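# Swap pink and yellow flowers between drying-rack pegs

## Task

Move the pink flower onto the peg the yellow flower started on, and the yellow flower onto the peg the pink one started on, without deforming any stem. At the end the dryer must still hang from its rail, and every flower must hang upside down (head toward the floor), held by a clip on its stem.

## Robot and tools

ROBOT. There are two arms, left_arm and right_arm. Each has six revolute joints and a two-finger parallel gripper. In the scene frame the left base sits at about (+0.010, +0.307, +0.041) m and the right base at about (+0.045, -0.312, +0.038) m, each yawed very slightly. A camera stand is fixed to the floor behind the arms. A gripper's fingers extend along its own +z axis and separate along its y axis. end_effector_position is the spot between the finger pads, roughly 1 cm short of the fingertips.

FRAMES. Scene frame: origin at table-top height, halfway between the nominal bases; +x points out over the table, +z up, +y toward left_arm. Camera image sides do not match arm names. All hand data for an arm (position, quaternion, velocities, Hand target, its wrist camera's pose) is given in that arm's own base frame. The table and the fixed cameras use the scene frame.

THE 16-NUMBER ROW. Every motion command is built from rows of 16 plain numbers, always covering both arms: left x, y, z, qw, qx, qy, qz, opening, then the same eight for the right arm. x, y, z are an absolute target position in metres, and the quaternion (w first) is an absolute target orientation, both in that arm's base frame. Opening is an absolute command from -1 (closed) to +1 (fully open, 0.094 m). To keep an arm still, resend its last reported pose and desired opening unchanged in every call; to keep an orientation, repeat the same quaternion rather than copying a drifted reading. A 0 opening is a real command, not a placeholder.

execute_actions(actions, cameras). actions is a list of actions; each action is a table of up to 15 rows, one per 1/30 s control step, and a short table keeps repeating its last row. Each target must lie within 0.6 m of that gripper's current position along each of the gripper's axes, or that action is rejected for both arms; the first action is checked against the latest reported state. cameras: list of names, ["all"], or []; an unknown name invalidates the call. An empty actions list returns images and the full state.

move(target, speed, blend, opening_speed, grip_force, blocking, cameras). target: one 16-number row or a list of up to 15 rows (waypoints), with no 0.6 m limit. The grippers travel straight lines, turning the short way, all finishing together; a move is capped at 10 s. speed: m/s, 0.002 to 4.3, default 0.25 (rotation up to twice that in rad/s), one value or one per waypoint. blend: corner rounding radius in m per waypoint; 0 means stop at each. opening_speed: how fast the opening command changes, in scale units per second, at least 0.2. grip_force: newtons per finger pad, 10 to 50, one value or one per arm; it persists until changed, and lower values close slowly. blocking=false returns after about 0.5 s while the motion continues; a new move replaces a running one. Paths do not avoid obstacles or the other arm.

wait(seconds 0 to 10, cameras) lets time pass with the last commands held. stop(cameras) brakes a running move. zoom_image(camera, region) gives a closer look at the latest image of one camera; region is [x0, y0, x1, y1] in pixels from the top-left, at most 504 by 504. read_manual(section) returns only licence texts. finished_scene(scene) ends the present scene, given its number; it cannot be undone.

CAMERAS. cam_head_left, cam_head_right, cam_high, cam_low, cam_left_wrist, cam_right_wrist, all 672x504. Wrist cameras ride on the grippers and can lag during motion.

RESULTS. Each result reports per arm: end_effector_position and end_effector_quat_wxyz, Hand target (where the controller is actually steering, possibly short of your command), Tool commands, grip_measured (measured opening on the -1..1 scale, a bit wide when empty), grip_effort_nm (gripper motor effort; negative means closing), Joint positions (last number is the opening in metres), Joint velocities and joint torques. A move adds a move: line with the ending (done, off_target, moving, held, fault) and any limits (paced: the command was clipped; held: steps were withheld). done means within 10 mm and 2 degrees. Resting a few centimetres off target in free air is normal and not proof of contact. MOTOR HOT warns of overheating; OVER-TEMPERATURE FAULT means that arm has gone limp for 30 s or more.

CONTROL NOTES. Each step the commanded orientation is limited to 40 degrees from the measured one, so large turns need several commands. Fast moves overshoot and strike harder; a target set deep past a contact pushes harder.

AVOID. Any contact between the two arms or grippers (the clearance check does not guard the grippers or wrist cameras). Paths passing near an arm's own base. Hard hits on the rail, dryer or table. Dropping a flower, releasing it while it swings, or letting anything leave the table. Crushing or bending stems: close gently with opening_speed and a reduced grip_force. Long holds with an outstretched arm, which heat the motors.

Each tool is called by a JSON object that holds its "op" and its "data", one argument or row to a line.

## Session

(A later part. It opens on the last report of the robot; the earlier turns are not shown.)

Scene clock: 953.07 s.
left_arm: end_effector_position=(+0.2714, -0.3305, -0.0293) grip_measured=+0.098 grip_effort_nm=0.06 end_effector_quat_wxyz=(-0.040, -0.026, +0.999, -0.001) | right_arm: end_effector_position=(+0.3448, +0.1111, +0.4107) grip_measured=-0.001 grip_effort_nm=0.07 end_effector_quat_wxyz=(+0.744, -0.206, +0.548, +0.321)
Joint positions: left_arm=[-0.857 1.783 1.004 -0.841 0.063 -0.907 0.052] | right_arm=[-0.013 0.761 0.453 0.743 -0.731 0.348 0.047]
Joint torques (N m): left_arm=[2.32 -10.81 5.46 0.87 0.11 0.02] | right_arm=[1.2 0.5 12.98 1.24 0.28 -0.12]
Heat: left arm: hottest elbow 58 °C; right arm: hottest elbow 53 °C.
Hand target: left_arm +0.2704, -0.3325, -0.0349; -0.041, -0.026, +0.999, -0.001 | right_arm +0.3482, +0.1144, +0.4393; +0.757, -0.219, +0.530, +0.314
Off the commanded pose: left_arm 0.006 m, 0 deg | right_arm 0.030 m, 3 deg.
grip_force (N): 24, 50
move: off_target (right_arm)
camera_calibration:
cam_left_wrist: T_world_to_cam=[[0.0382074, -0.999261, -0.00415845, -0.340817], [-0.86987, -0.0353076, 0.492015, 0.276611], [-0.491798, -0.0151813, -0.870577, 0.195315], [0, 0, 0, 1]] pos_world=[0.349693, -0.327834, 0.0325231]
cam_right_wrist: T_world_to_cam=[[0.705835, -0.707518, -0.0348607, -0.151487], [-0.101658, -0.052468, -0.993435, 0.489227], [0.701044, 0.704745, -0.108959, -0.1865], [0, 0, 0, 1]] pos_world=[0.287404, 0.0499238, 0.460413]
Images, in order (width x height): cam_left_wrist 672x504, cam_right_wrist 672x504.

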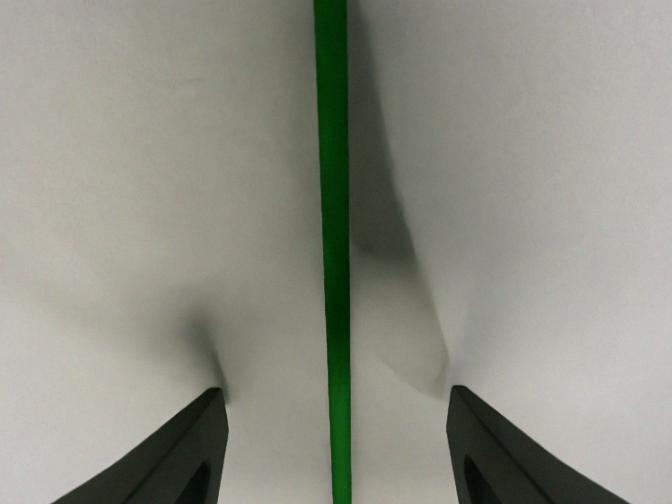

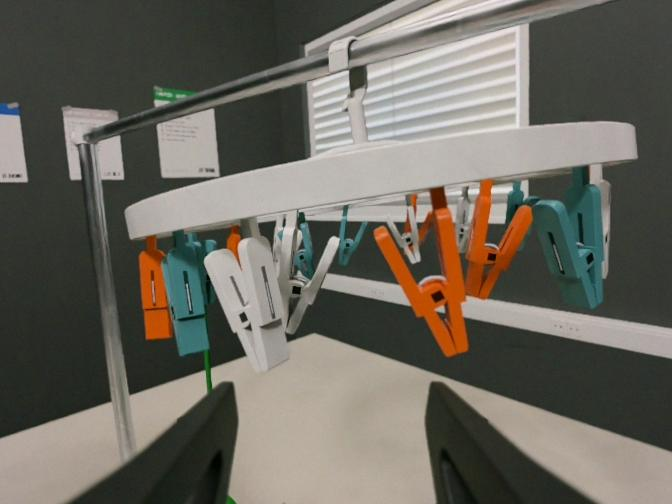

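{"op": "move", "data": {
  "target": [
    [0.2705, -0.3325, -0.0350, -0.0410, -0.0262, 0.9988, -0.0011, -1.0, 0.3500, 0.1150, 0.4400, 0.7568, -0.2195, 0.5300, 0.3135, 0.0]
  ],
  "speed": 0.05,
  "cameras": ["cam_left_wrist"]
}}

Scene clock: 972.30 s.
left_arm: end_effector_position=(+0.2715, -0.3306, -0.0293) grip_measured=-0.922 grip_effort_nm=-0.51 end_effector_quat_wxyz=(-0.040, -0.026, +0.999, -0.001) | right_arm: end_effector_position=(+0.3448, +0.1111, +0.4107) grip_measured=-0.001 grip_effort_nm=0.07 end_effector_quat_wxyz=(+0.744, -0.206, +0.548, +0.321)
Joint positions: left_arm=[-0.857 1.783 1.004 -0.84 0.063 -0.907 0.004] | right_arm=[-0.013 0.761 0.453 0.743 -0.731 0.348 0.047]
Joint torques (N m): left_arm=[2.26 -10.75 5.45 0.83 0.1 0.01] | right_arm=[1.44 0.21 13 1.28 0.28 -0.13]
Heat: left arm: hottest elbow 54 °C; right arm: hottest elbow 58 °C.
Hand target: left_arm +0.2705, -0.3325, -0.0349; -0.041, -0.026, +0.999, -0.001 | right_arm +0.3482, +0.1144, +0.4393; +0.757, -0.219, +0.530, +0.314
Off the commanded pose: left_arm 0.006 m, 0 deg | right_arm 0.030 m, 3 deg.
grip_force (N): 24, 50
move: off_target (right_arm)
camera_calibration:
cam_left_wrist: T_world_to_cam=[[0.0381304, -0.999265, -0.00387839, -0.340904], [-0.869985, -0.0351061, 0.491827, 0.276806], [-0.491601, -0.0153794, -0.870684, 0.195233], [0, 0, 0, 1]] pos_world=[0.349792, -0.327933, 0.0325234]
Images, in order (width x height): cam_left_wrist 672x504.

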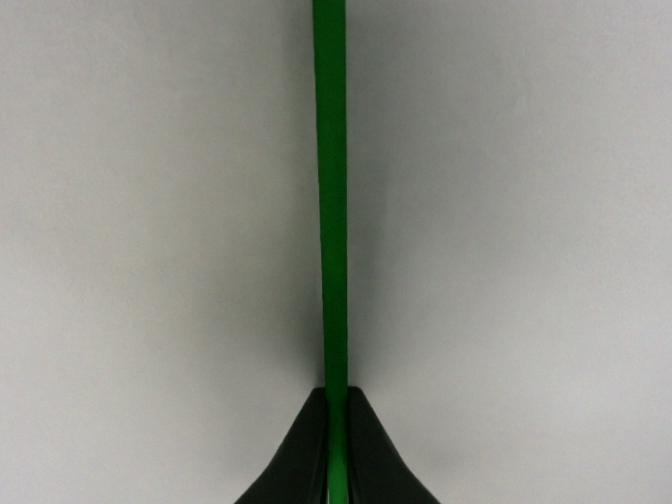

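{"op": "move", "data": {
  "target": [
    [0.2720, -0.3310, 0.0700, -0.0410, -0.0262, 0.9988, -0.0011, -1.0, 0.3500, 0.1000, 0.4550, 0.7568, -0.2195, 0.5300, 0.3135, 0.0],
    [0.3000, -0.3050, 0.2050, 0.3650, 0.2778, 0.8811, -0.1151, -1.0, 0.3700, 0.0845, 0.4700, 0.7483, -0.2333, 0.5240, 0.3332, 0.0],
    [0.3300, -0.3000, 0.2250, 0.6679, 0.2644, 0.6383, -0.2767, -1.0, 0.3700, 0.0845, 0.4700, 0.7483, -0.2333, 0.5240, 0.3332, 0.0]
  ],
  "speed": [0.12, 0.25, 0.25],
  "blend": [0.02, 0.03, 0],
  "cameras": ["cam_head_left", "cam_head_right", "cam_low", "cam_left_wrist", "cam_right_wrist"]
}}

{"op": "zoom_image", "data": {
  "camera": "cam_right_wrist",
  "region": [220, 200, 480, 460]
}}

Scene clock: 986.30 s.
left_arm: end_effector_position=(+0.3260, -0.3028, +0.2235) grip_measured=-0.924 grip_effort_nm=-0.58 end_effector_quat_wxyz=(+0.661, +0.266, +0.643, -0.281) | right_arm: end_effector_position=(+0.3654, +0.0884, +0.4391) grip_measured=-0.001 grip_effort_nm=0.08 end_effector_quat_wxyz=(+0.734, -0.226, +0.543, +0.340)
Joint positions: left_arm=[-0.718 1.211 0.337 0.906 0.076 -0.012 0.004] | right_arm=[-0.13 0.858 0.56 0.81 -0.892 0.453 0.047]
Joint torques (N m): left_arm=[3.43 -3.72 6.32 3.14 0.15 0.15] | right_arm=[-0.26 -1.2 12.88 2.06 0.14 0.18]
Heat: left arm: hottest elbow 53 °C; right arm: hottest elbow 61 °C.
Hand target: left_arm +0.3299, -0.3001, +0.2249; +0.668, +0.265, +0.639, -0.277 | right_arm +0.3682, +0.0845, +0.4691; +0.748, -0.234, +0.524, +0.333
Off the commanded pose: left_arm 0.005 m, 1 deg | right_arm 0.031 m, 3 deg.
grip_force (N): 24, 50
move: off_target (right_arm)
camera_calibration:
cam_left_wrist: T_world_to_cam=[[-0.709414, -0.704781, -0.00402594, 0.018669], [-0.273888, 0.280943, -0.919813, 0.417748], [0.649398, -0.651426, -0.392335, -0.228853], [0, 0, 0, 1]] pos_world=[0.276277, -0.253286, 0.294538]
cam_right_wrist: T_world_to_cam=[[0.746329, -0.664977, -0.0282581, -0.202586], [-0.0973275, -0.0670375, -0.992992, 0.517847], [0.658422, 0.743849, -0.114753, -0.167108], [0, 0, 0, 1]] pos_world=[0.311624, 0.0243032, 0.489317]
Images, in order (width x height): cam_head_left 672x504, cam_head_right 672x504, cam_low 672x504, cam_left_wrist 672x504, cam_right_wrist 672x504.

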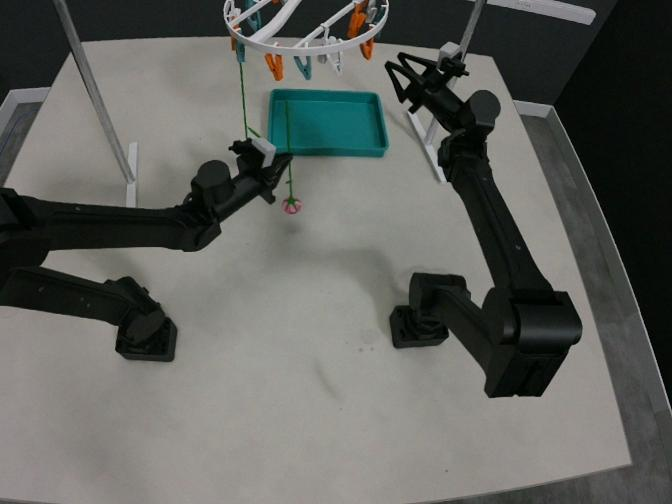

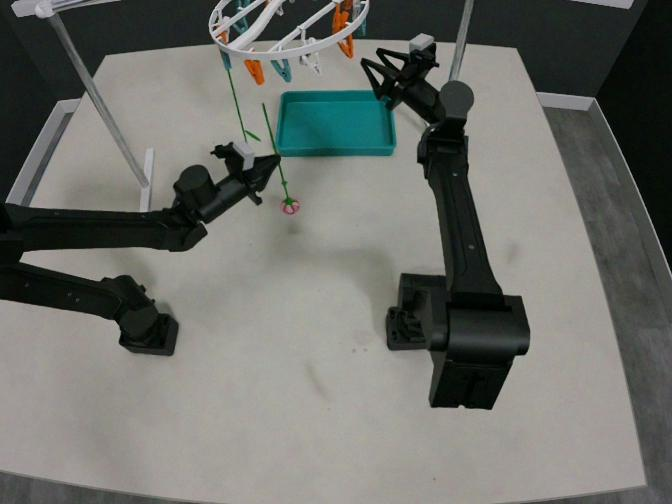

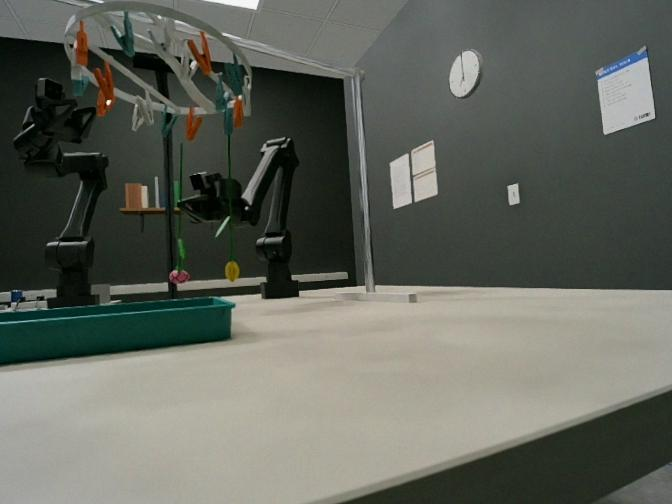

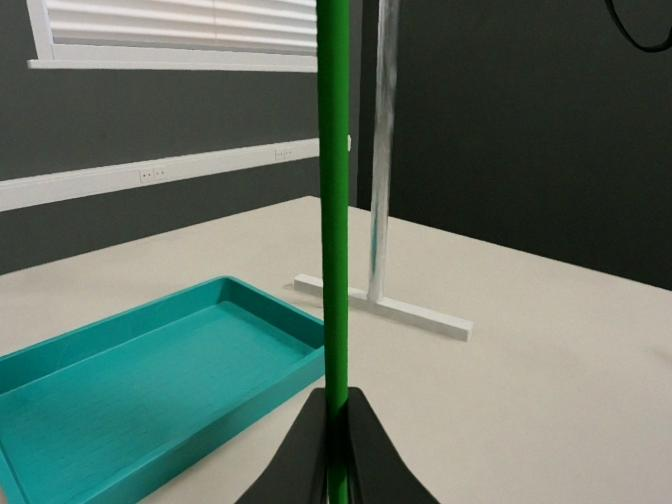

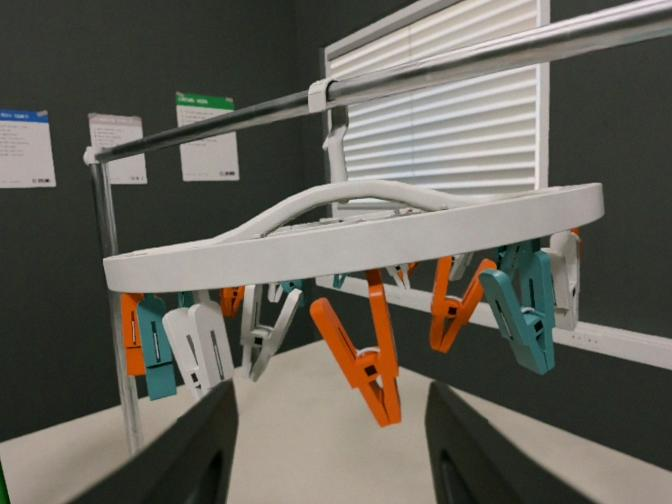

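Scaled by 1.938 from the camera's 672x504 image, which has a finer 960x720 frame.

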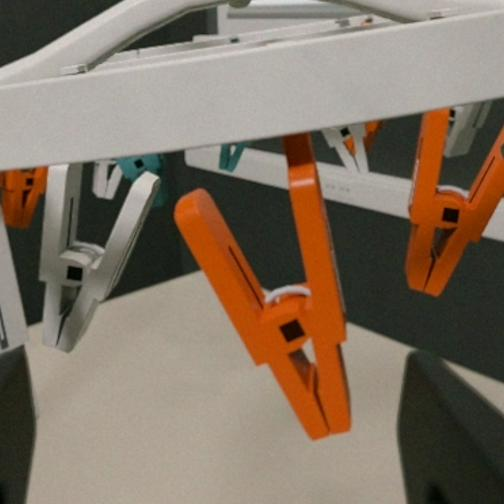

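{"op": "move", "data": {
  "target": [
    [0.3400, -0.3150, 0.1900, 0.6679, 0.2644, 0.6383, -0.2767, -1.0, 0.3775, 0.0778, 0.4700, 0.7483, -0.2333, 0.5240, 0.3332, 0.0],
    [0.4480, -0.4200, 0.1850, 0.6679, 0.2644, 0.6383, -0.2767, -1.0, 0.3775, 0.0778, 0.4700, 0.7483, -0.2333, 0.5240, 0.3332, 0.0]
  ],
  "speed": [0.1, 0.12],
  "blend": [0.02, 0],
  "cameras": ["cam_head_left", "cam_head_right", "cam_low", "cam_right_wrist"]
}}

{"op": "zoom_image", "data": {
  "camera": "cam_right_wrist",
  "region": [200, 240, 480, 504]
}}

{"op": "zoom_image", "data": {
  "camera": "cam_low",
  "region": [40, 60, 240, 300]
}}

Scene clock: 1011.17 s.
left_arm: end_effector_position=(+0.4407, -0.4045, +0.1757) grip_measured=-0.924 grip_effort_nm=-0.58 end_effector_quat_wxyz=(+0.661, +0.261, +0.648, -0.274) | right_arm: end_effector_position=(+0.3727, +0.0819, +0.4399) grip_measured=-0.001 grip_effort_nm=0.07 end_effector_quat_wxyz=(+0.734, -0.225, +0.543, +0.340)
Joint positions: left_arm=[-0.728 1.728 0.715 1.038 0.049 -0.012 0.004] | right_arm=[-0.15 0.891 0.575 0.844 -0.909 0.471 0.047]
Joint torques (N m): left_arm=[1.67 -9.93 8.55 1.77 -0.07 0.17] | right_arm=[-0.26 -1.55 12.72 2.03 0.17 0.17]
Heat: left arm: hottest elbow 53 °C; right arm: hottest elbow 64 °C.
Hand target: left_arm +0.4472, -0.4193, +0.1853; +0.668, +0.264, +0.638, -0.277 | right_arm +0.3758, +0.0778, +0.4691; +0.748, -0.233, +0.524, +0.333
Off the commanded pose: left_arm 0.020 m, 1 deg | right_arm 0.031 m, 3 deg.
grip_force (N): 24, 50
move: off_target (left_arm, right_arm); blend cut to 0.0197 m at target 1
camera_calibration:
cam_right_wrist: T_world_to_cam=[[0.746367, -0.664922, -0.0285398, -0.212281], [-0.0965978, -0.0658021, -0.993146, 0.518532], [0.658487, 0.744009, -0.113343, -0.16765], [0, 0, 0, 1]] pos_world=[0.318924, 0.0177029, 0.489918]
Images, in order (width x height): cam_head_left 672x504, cam_head_right 672x504, cam_low 672x504, cam_right_wrist 672x504.

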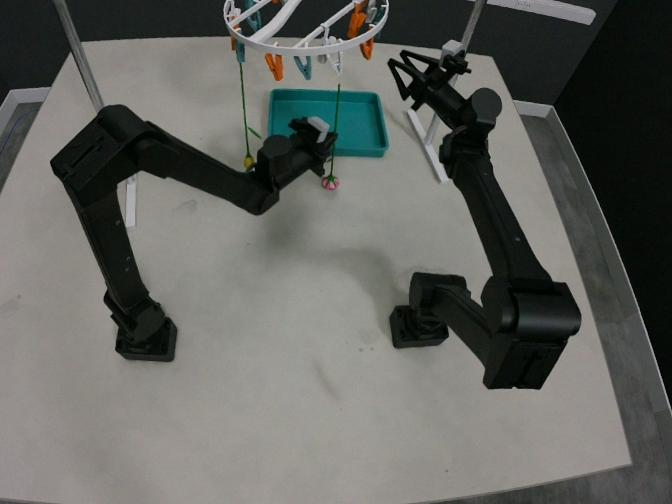

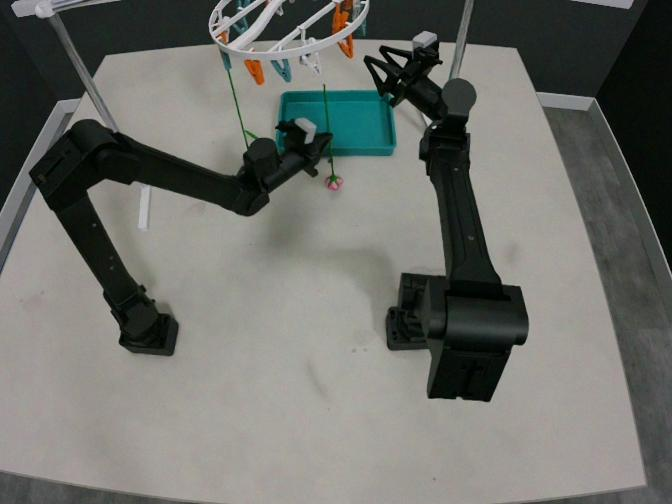

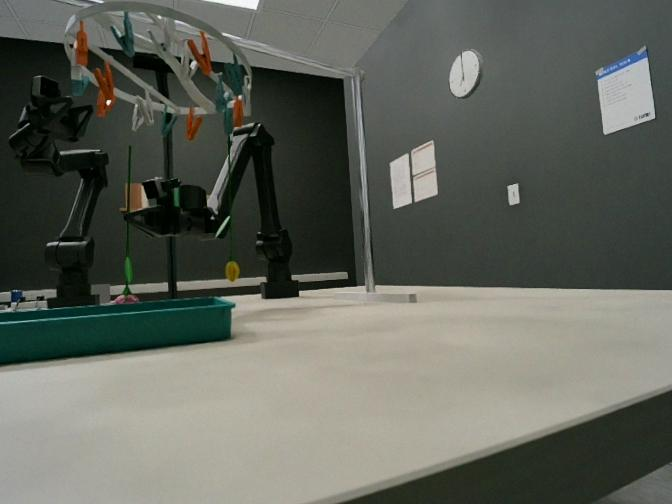

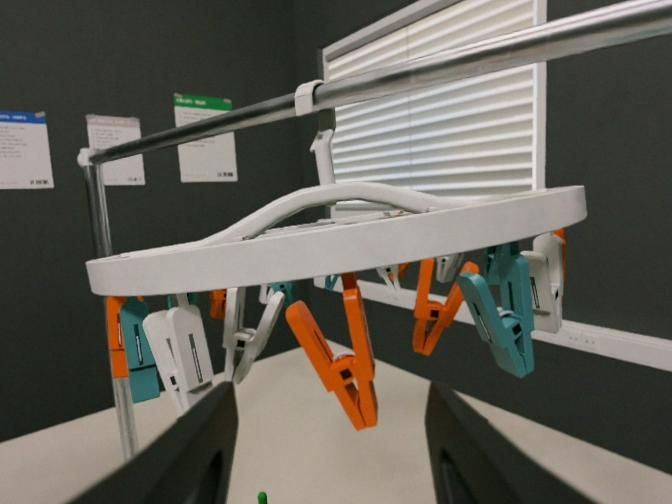

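Scaled by 1.800 from the camera's 672x504 image, which has a finer 960x720 frame.

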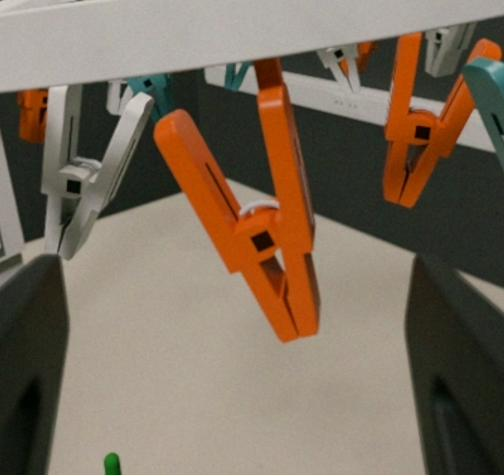

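Scaled by 2.100 from the camera's 672x504 image, which has a finer 960x720 frame.

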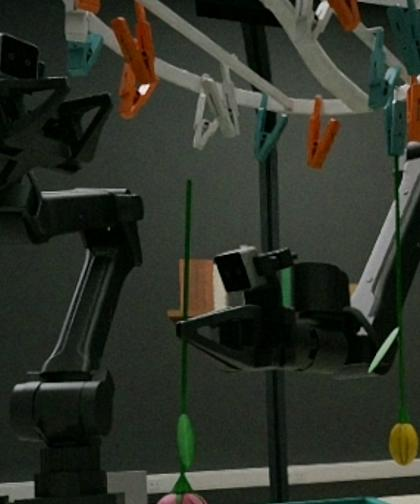

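{"op": "move", "data": {
  "target": [
    [0.4755, -0.4420, 0.1880, 0.6679, 0.2644, 0.6383, -0.2767, -1.0, 0.4150, 0.1300, 0.4710, 0.7483, -0.2333, 0.5240, 0.3332, 0.0]
  ],
  "speed": 0.1,
  "cameras": ["cam_head_left", "cam_head_right", "cam_low", "cam_right_wrist"]
}}

{"op": "zoom_image", "data": {
  "camera": "cam_right_wrist",
  "region": [200, 240, 480, 504]
}}

{"op": "zoom_image", "data": {
  "camera": "cam_low",
  "region": [40, 60, 240, 300]
}}

Scene clock: 1028.67 s.
left_arm: end_effector_position=(+0.4669, -0.4278, +0.1777) grip_measured=-0.924 grip_effort_nm=-0.58 end_effector_quat_wxyz=(+0.660, +0.261, +0.648, -0.274) | right_arm: end_effector_position=(+0.4089, +0.1254, +0.4435) grip_measured=-0.001 grip_effort_nm=0.08 end_effector_quat_wxyz=(+0.736, -0.220, +0.542, +0.340)
Joint positions: left_arm=[-0.728 1.783 0.817 0.988 0.049 -0.012 0.004] | right_arm=[0.017 0.984 0.646 0.784 -0.75 0.362 0.047]
Joint torques (N m): left_arm=[2.02 -11.05 8.94 1.78 0.11 0.16] | right_arm=[1.38 -3.49 12.85 1.24 0.28 -0.12]
Heat: left arm: hottest elbow 52 °C; right arm: hottest elbow 61 °C.
Hand target: left_arm +0.4746, -0.4412, +0.1880; +0.668, +0.264, +0.638, -0.277 | right_arm +0.4132, +0.1294, +0.4705; +0.749, -0.233, +0.524, +0.333
Off the commanded pose: left_arm 0.020 m, 2 deg | right_arm 0.029 m, 3 deg.
grip_force (N): 24, 50
move: off_target (left_arm, right_arm)
camera_calibration:
cam_right_wrist: T_world_to_cam=[[0.742064, -0.669433, -0.0346515, -0.205245], [-0.0973344, -0.0564611, -0.993649, 0.527859], [0.663225, 0.740724, -0.107057, -0.227733], [0, 0, 0, 1]] pos_world=[0.354722, 0.0610925, 0.493014]
Images, in order (width x height): cam_head_left 672x504, cam_head_right 672x504, cam_low 672x504, cam_right_wrist 672x504.

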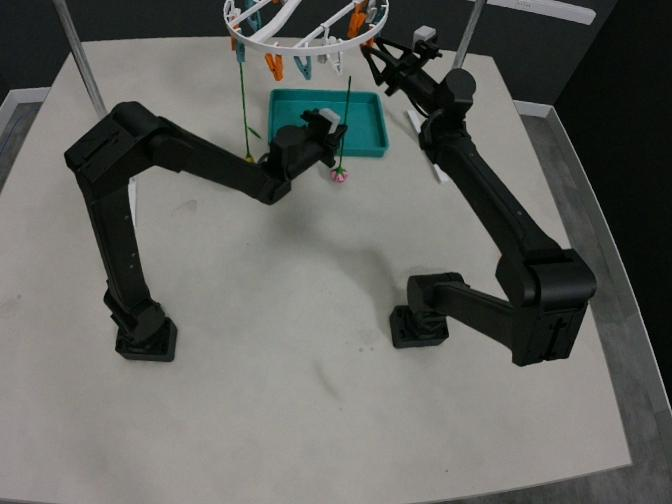

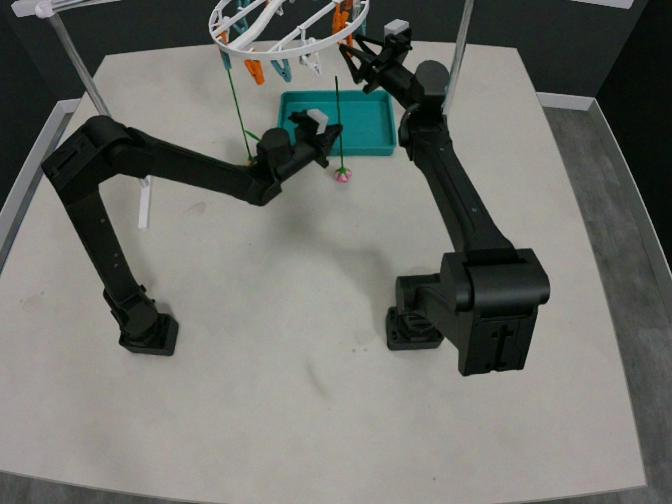

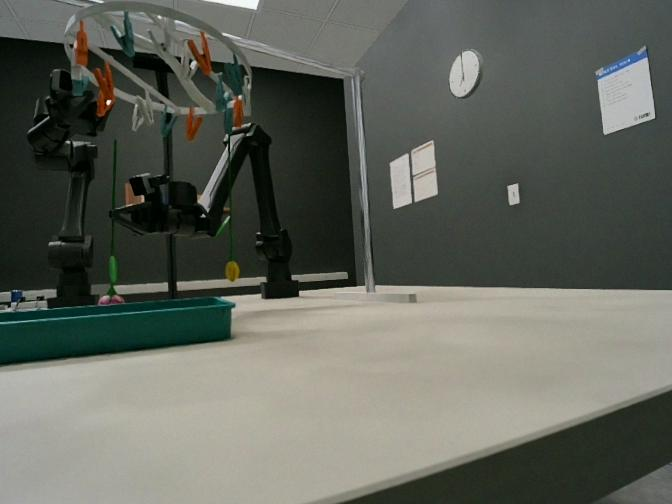

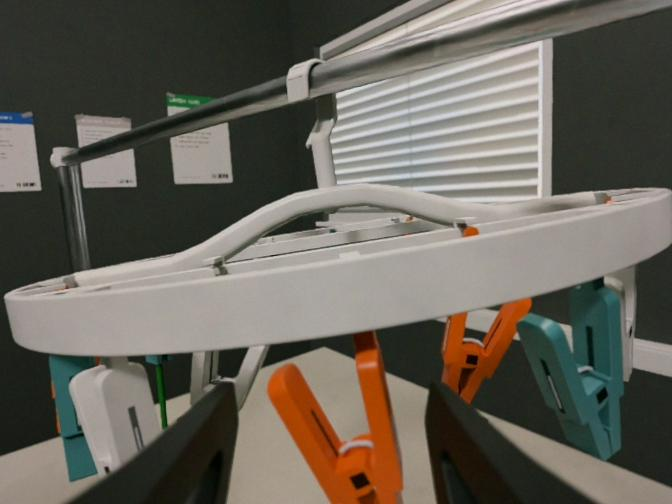

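Scaled by 1.800 from the camera's 672x504 image, which has a finer 960x720 frame.

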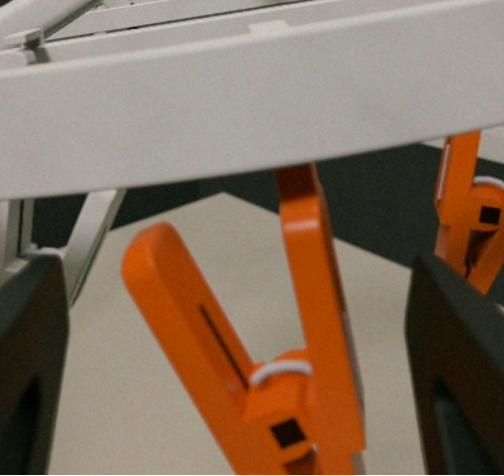

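Scaled by 2.100 from the camera's 672x504 image, which has a finer 960x720 frame.

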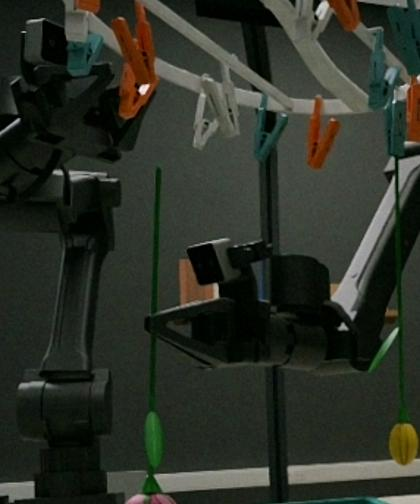

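{"op": "move", "data": {
  "target": [
    [0.4730, -0.4420, 0.1880, 0.6679, 0.2644, 0.6383, -0.2767, -1.0, 0.4368, 0.1540, 0.4690, 0.7483, -0.2333, 0.5240, 0.3332, 0.0]
  ],
  "speed": 0.07,
  "cameras": ["cam_low", "cam_right_wrist"]
}}

{"op": "zoom_image", "data": {
  "camera": "cam_right_wrist",
  "region": [200, 300, 480, 504]
}}

{"op": "zoom_image", "data": {
  "camera": "cam_low",
  "region": [60, 60, 180, 180]
}}

Scene clock: 1036.57 s.
left_arm: end_effector_position=(+0.4669, -0.4279, +0.1779) grip_measured=-0.924 grip_effort_nm=-0.59 end_effector_quat_wxyz=(+0.660, +0.261, +0.648, -0.274) | right_arm: end_effector_position=(+0.4302, +0.1488, +0.4417) grip_measured=-0.001 grip_effort_nm=0.07 end_effector_quat_wxyz=(+0.736, -0.221, +0.542, +0.340)
Joint positions: left_arm=[-0.728 1.783 0.818 0.988 0.049 -0.012 0.004] | right_arm=[0.089 1.055 0.69 0.782 -0.687 0.319 0.047]
Joint torques (N m): left_arm=[1.79 -11.22 8.58 1.87 -0.03 0.16] | right_arm=[1.26 -4.54 12.77 1.26 0.26 -0.13]
Heat: left arm: hottest elbow 52 °C; right arm: hottest elbow 62 °C.
Hand target: left_arm +0.4723, -0.4414, +0.1882; +0.668, +0.264, +0.638, -0.277 | right_arm +0.4350, +0.1534, +0.4683; +0.748, -0.233, +0.524, +0.333
Off the commanded pose: left_arm 0.018 m, 2 deg | right_arm 0.029 m, 3 deg.
grip_force (N): 24, 50
move: off_target (left_arm, right_arm)
camera_calibration:
cam_right_wrist: T_world_to_cam=[[0.742239, -0.669343, -0.032566, -0.206406], [-0.0970053, -0.0592314, -0.99352, 0.529724], [0.663077, 0.740589, -0.108894, -0.258542], [0, 0, 0, 1]] pos_world=[0.376022, 0.0846934, 0.491416]
Images, in order (width x height): cam_low 672x504, cam_right_wrist 672x504.

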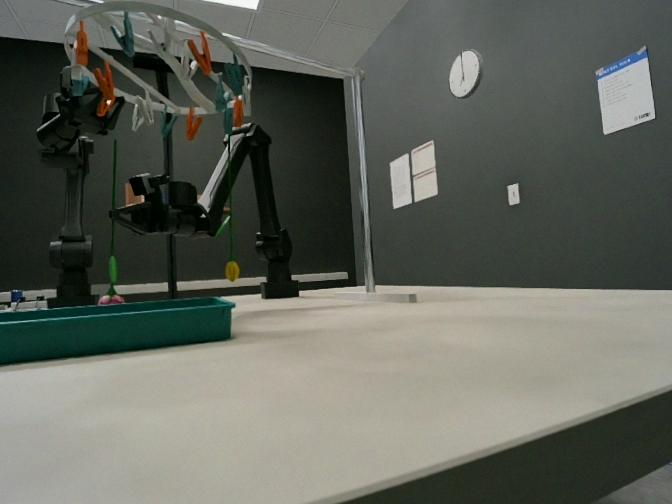

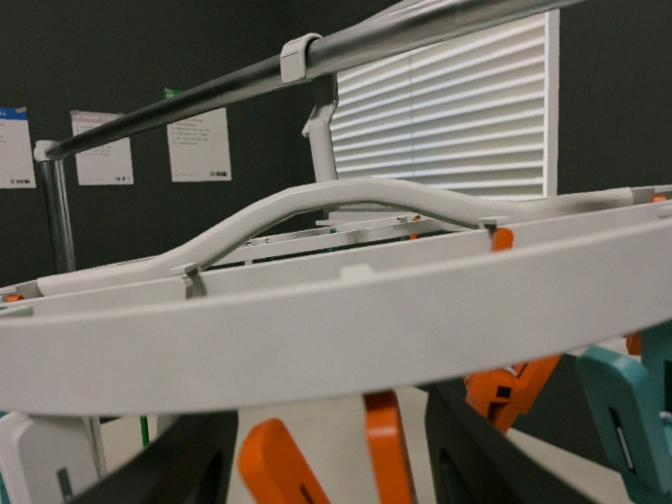

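Scaled by 1.800 from the camera's 672x504 image, which has a finer 960x720 frame.

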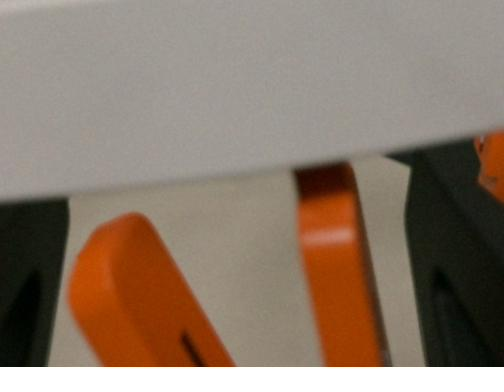

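Scaled by 4.200 from the camera's 672x504 image, which has a finer 960x720 frame.

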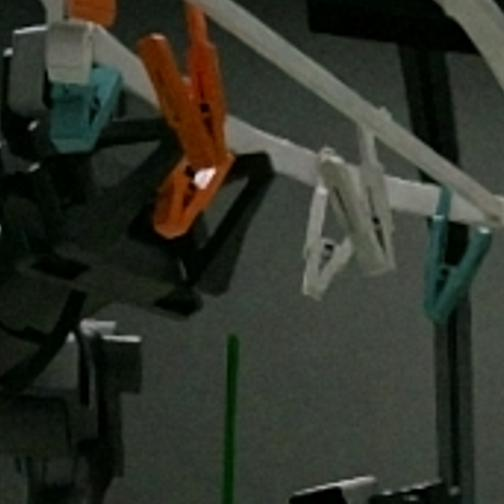

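{"op": "move", "data": {
  "target": [
    [0.4730, -0.4420, 0.1880, 0.6679, 0.2644, 0.6383, -0.2767, -1.0, 0.4350, 0.1535, 0.4690, 0.7483, -0.2333, 0.5240, 0.3332, -0.70]
  ],
  "speed": 0.05,
  "opening_speed": 0.4,
  "cameras": ["cam_low", "cam_right_wrist", "cam_head_left", "cam_head_right"]
}}

{"op": "zoom_image", "data": {
  "camera": "cam_right_wrist",
  "region": [200, 300, 480, 504]
}}

{"op": "zoom_image", "data": {
  "camera": "cam_low",
  "region": [60, 60, 180, 180]
}}

{"op": "zoom_image", "data": {
  "camera": "cam_head_left",
  "region": [310, 0, 430, 120]
}}

{"op": "zoom_image", "data": {
  "camera": "cam_head_right",
  "region": [290, 0, 410, 120]
}}

Scene clock: 1045.33 s.
left_arm: end_effector_position=(+0.4669, -0.4279, +0.1779) grip_measured=-0.924 grip_effort_nm=-0.58 end_effector_quat_wxyz=(+0.660, +0.261, +0.648, -0.274) | right_arm: end_effector_position=(+0.4304, +0.1487, +0.4414) grip_measured=-0.591 grip_effort_nm=-1.01 end_effector_quat_wxyz=(+0.736, -0.221, +0.543, +0.339)
Joint positions: left_arm=[-0.728 1.783 0.818 0.988 0.049 -0.012 0.004] | right_arm=[0.089 1.055 0.69 0.78 -0.686 0.318 0.019]
Joint torques (N m): left_arm=[1.73 -11.16 8.59 1.87 -0.02 0.17] | right_arm=[1.26 -4.95 12.57 1.29 0.22 -0.11]
Heat: left arm: hottest elbow 52 °C; right arm: hottest elbow 64 °C.
Hand target: left_arm +0.4723, -0.4414, +0.1882; +0.668, +0.264, +0.638, -0.277 | right_arm +0.4334, +0.1530, +0.4684; +0.748, -0.233, +0.524, +0.333
Off the commanded pose: left_arm 0.018 m, 2 deg | right_arm 0.028 m, 3 deg.
grip_force (N): 24, 50
move: off_target (left_arm, right_arm)
camera_calibration:
cam_right_wrist: T_world_to_cam=[[0.741794, -0.669838, -0.0325452, -0.206362], [-0.0976964, -0.0599248, -0.993411, 0.529809], [0.663474, 0.740085, -0.109893, -0.258312], [0, 0, 0, 1]] pos_world=[0.376222, 0.0846928, 0.491215]
Images, in order (width x height): cam_head_left 672x504, cam_head_right 672x504, cam_low 672x504, cam_right_wrist 672x504.

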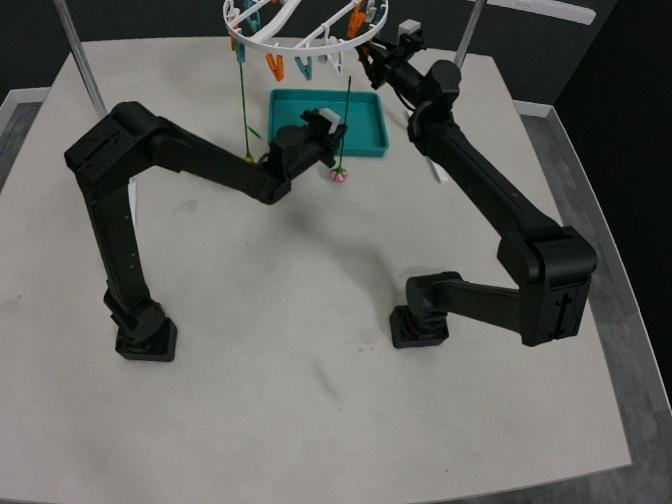

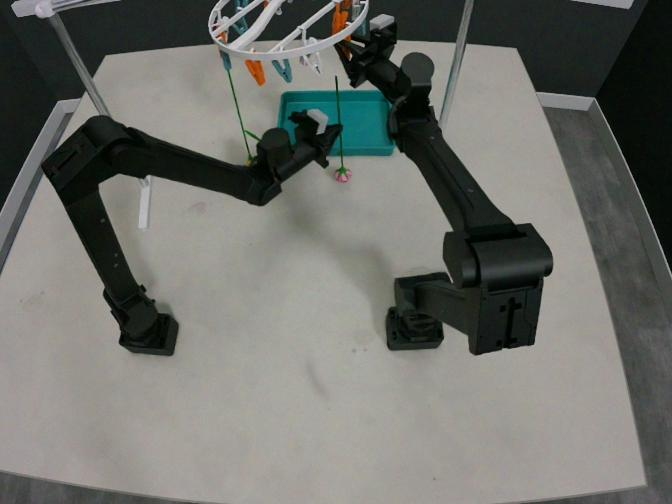

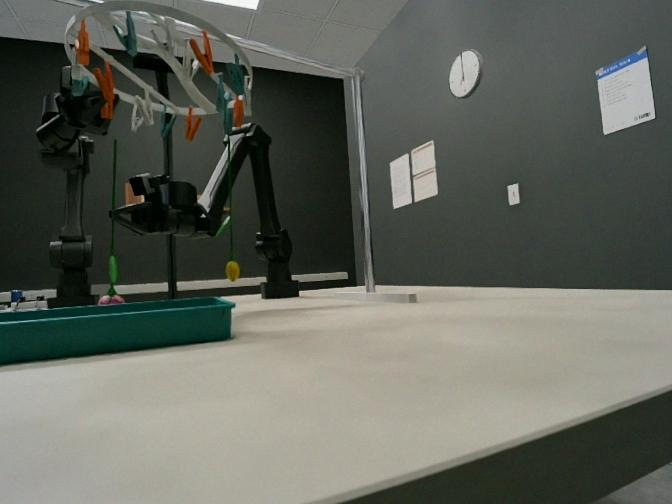

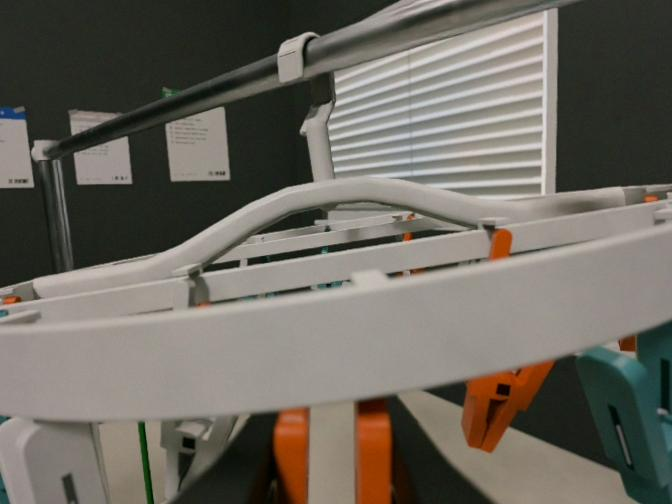

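Scaled by 1.800 from the camera's 672x504 image, which has a finer 960x720 frame.

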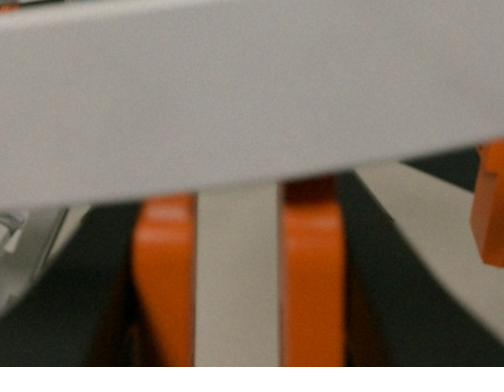

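Scaled by 4.200 from the camera's 672x504 image, which has a finer 960x720 frame.

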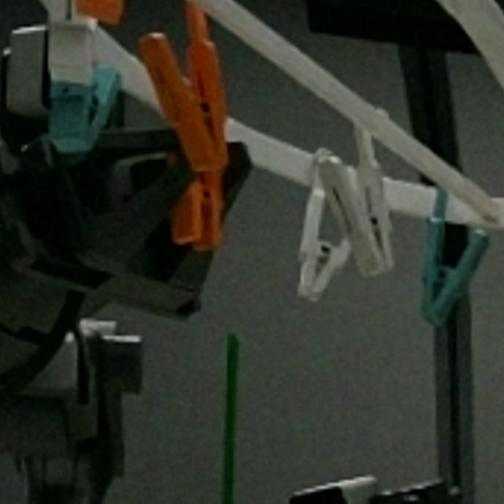

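Scaled by 4.200 from the camera's 672x504 image, which has a finer 960x720 frame.

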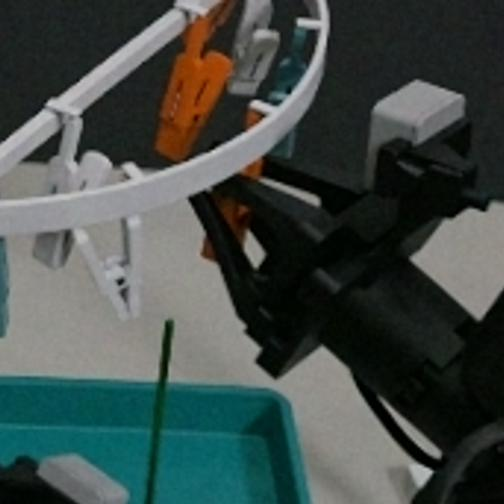

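Scaled by 4.200 from the camera's 672x504 image, which has a finer 960x720 frame.

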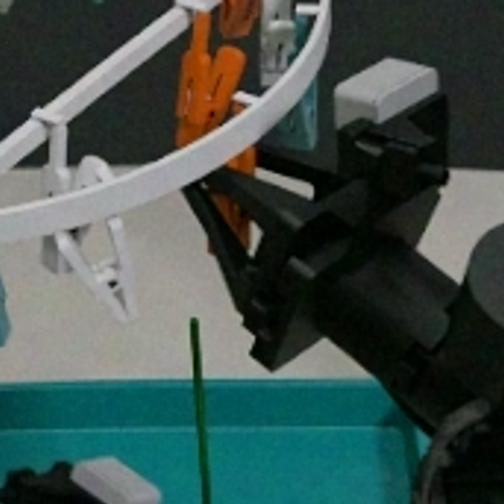

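{"op": "zoom_image", "data": {
  "camera": "cam_low",
  "region": [90, 90, 130, 150]
}}

{"op": "zoom_image", "data": {
  "camera": "cam_head_left",
  "region": [340, 30, 390, 90]
}}

{"op": "zoom_image", "data": {
  "camera": "cam_head_right",
  "region": [325, 30, 375, 90]
}}

Scaled by 8.400 from the camera's 672x504 image, which has a finer 960x720 frame.

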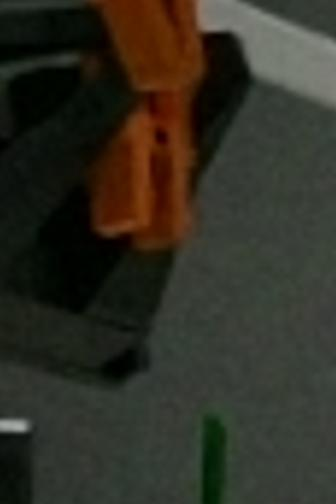

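Scaled by 8.400 from the camera's 672x504 image, which has a finer 960x720 frame.

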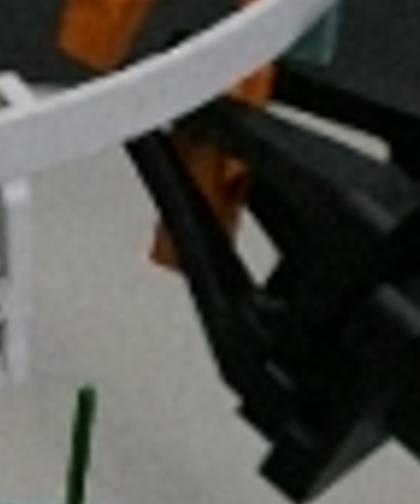

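Scaled by 8.400 from the camera's 672x504 image, which has a finer 960x720 frame.

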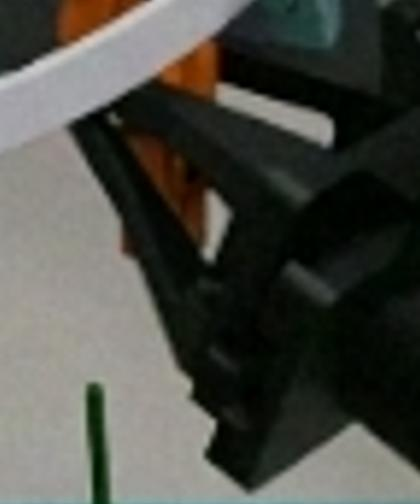

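{"op": "move", "data": {
  "target": [
    [0.4620, -0.4590, 0.2260, 0.6679, 0.2644, 0.6383, -0.2767, -1.0, 0.4350, 0.1535, 0.4690, 0.7483, -0.2333, 0.5240, 0.3332, -0.70]
  ],
  "speed": 0.08,
  "cameras": ["cam_low", "cam_head_left", "cam_head_right", "cam_left_wrist"]
}}

{"op": "zoom_image", "data": {
  "camera": "cam_low",
  "region": [90, 90, 130, 150]
}}

{"op": "zoom_image", "data": {
  "camera": "cam_head_left",
  "region": [340, 30, 390, 90]
}}

{"op": "zoom_image", "data": {
  "camera": "cam_head_right",
  "region": [325, 30, 375, 90]
}}

Scene clock: 1089.07 s.
left_arm: end_effector_position=(+0.4563, -0.4453, +0.1963) grip_measured=-0.924 grip_effort_nm=-0.58 end_effector_quat_wxyz=(+0.651, +0.266, +0.658, -0.271) | right_arm: end_effector_position=(+0.4304, +0.1487, +0.4414) grip_measured=-0.592 grip_effort_nm=-1.03 end_effector_quat_wxyz=(+0.736, -0.221, +0.543, +0.339)
Joint positions: left_arm=[-0.77 1.727 0.841 0.88 0.008 -0.01 0.004] | right_arm=[0.089 1.055 0.69 0.78 -0.686 0.318 0.019]
Joint torques (N m): left_arm=[1.85 -13.1 9.43 1.7 -0.08 0.16] | right_arm=[1.26 -5.07 12.57 1.25 0.21 -0.1]
Heat: left arm: hottest elbow 53 °C; right arm: hottest elbow 68 °C.
Hand target: left_arm +0.4607, -0.4578, +0.2261; +0.668, +0.264, +0.638, -0.277 | right_arm +0.4334, +0.1530, +0.4684; +0.748, -0.233, +0.524, +0.333
Off the commanded pose: left_arm 0.033 m, 3 deg | right_arm 0.028 m, 3 deg.
grip_force (N): 24, 50
move: off_target (left_arm, right_arm)
camera_calibration:
cam_left_wrist: T_world_to_cam=[[-0.698389, -0.715711, -0.00332452, 0.000524049], [-0.303304, 0.300164, -0.904383, 0.487371], [0.648275, -0.630602, -0.426709, -0.400413], [0, 0, 0, 1]] pos_world=[0.407765, -0.398417, 0.269912]
Images, in order (width x height): cam_head_left 672x504, cam_head_right 672x504, cam_low 672x504, cam_left_wrist 672x504.

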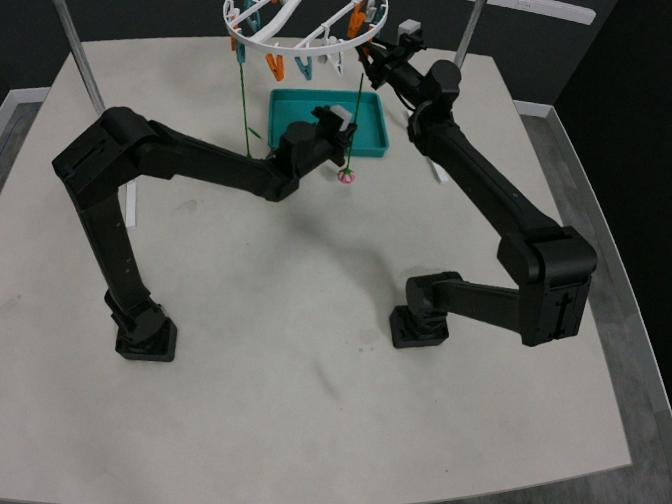

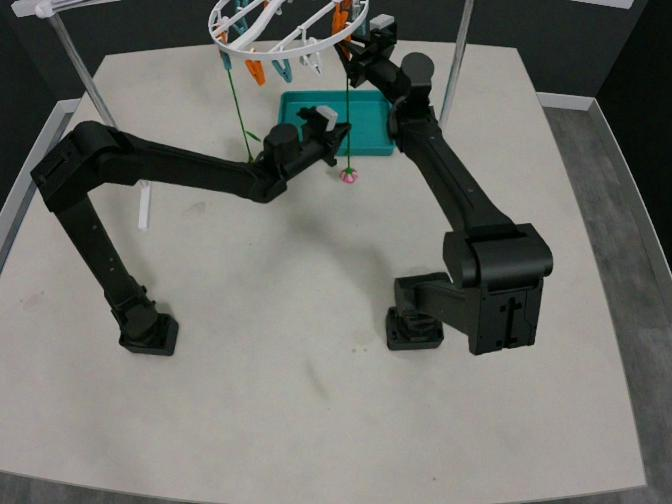

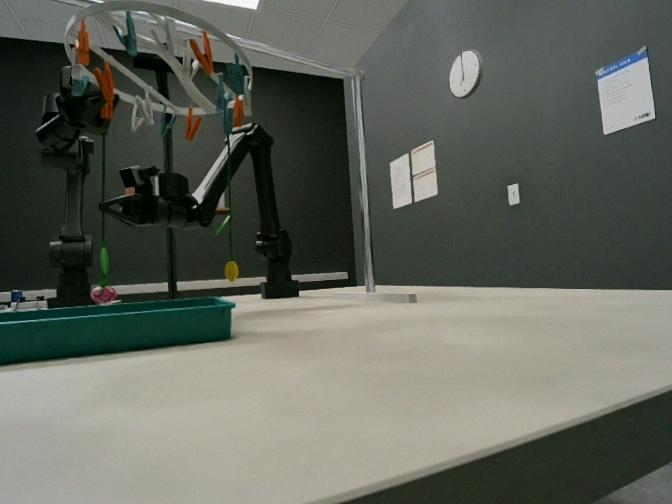

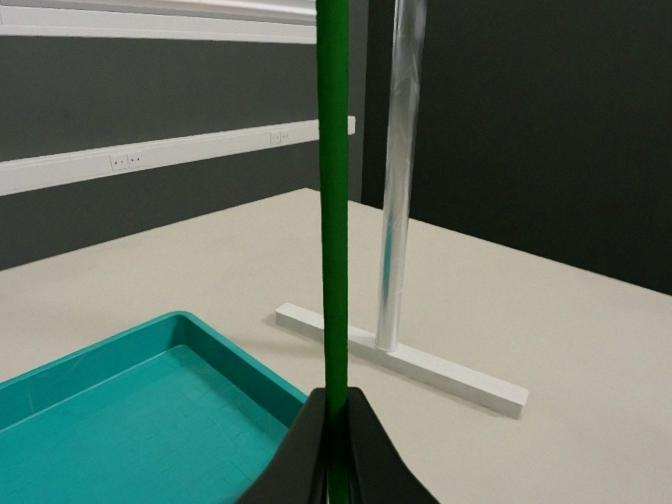

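Scaled by 8.400 from the camera's 672x504 image, which has a finer 960x720 frame.

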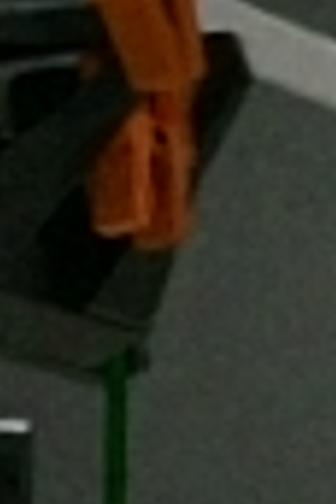

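Scaled by 8.400 from the camera's 672x504 image, which has a finer 960x720 frame.

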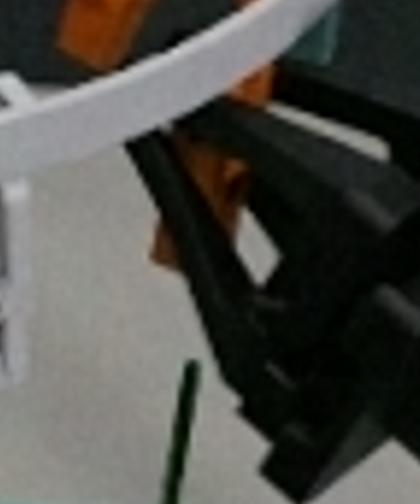

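Scaled by 8.400 from the camera's 672x504 image, which has a finer 960x720 frame.

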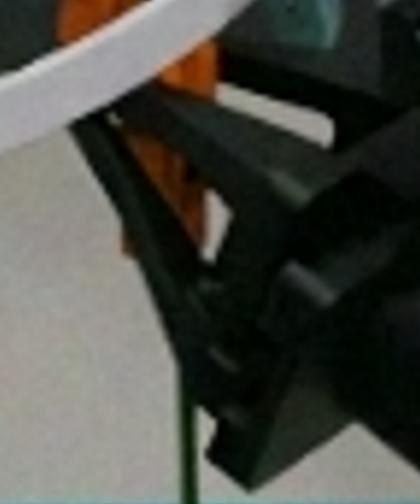

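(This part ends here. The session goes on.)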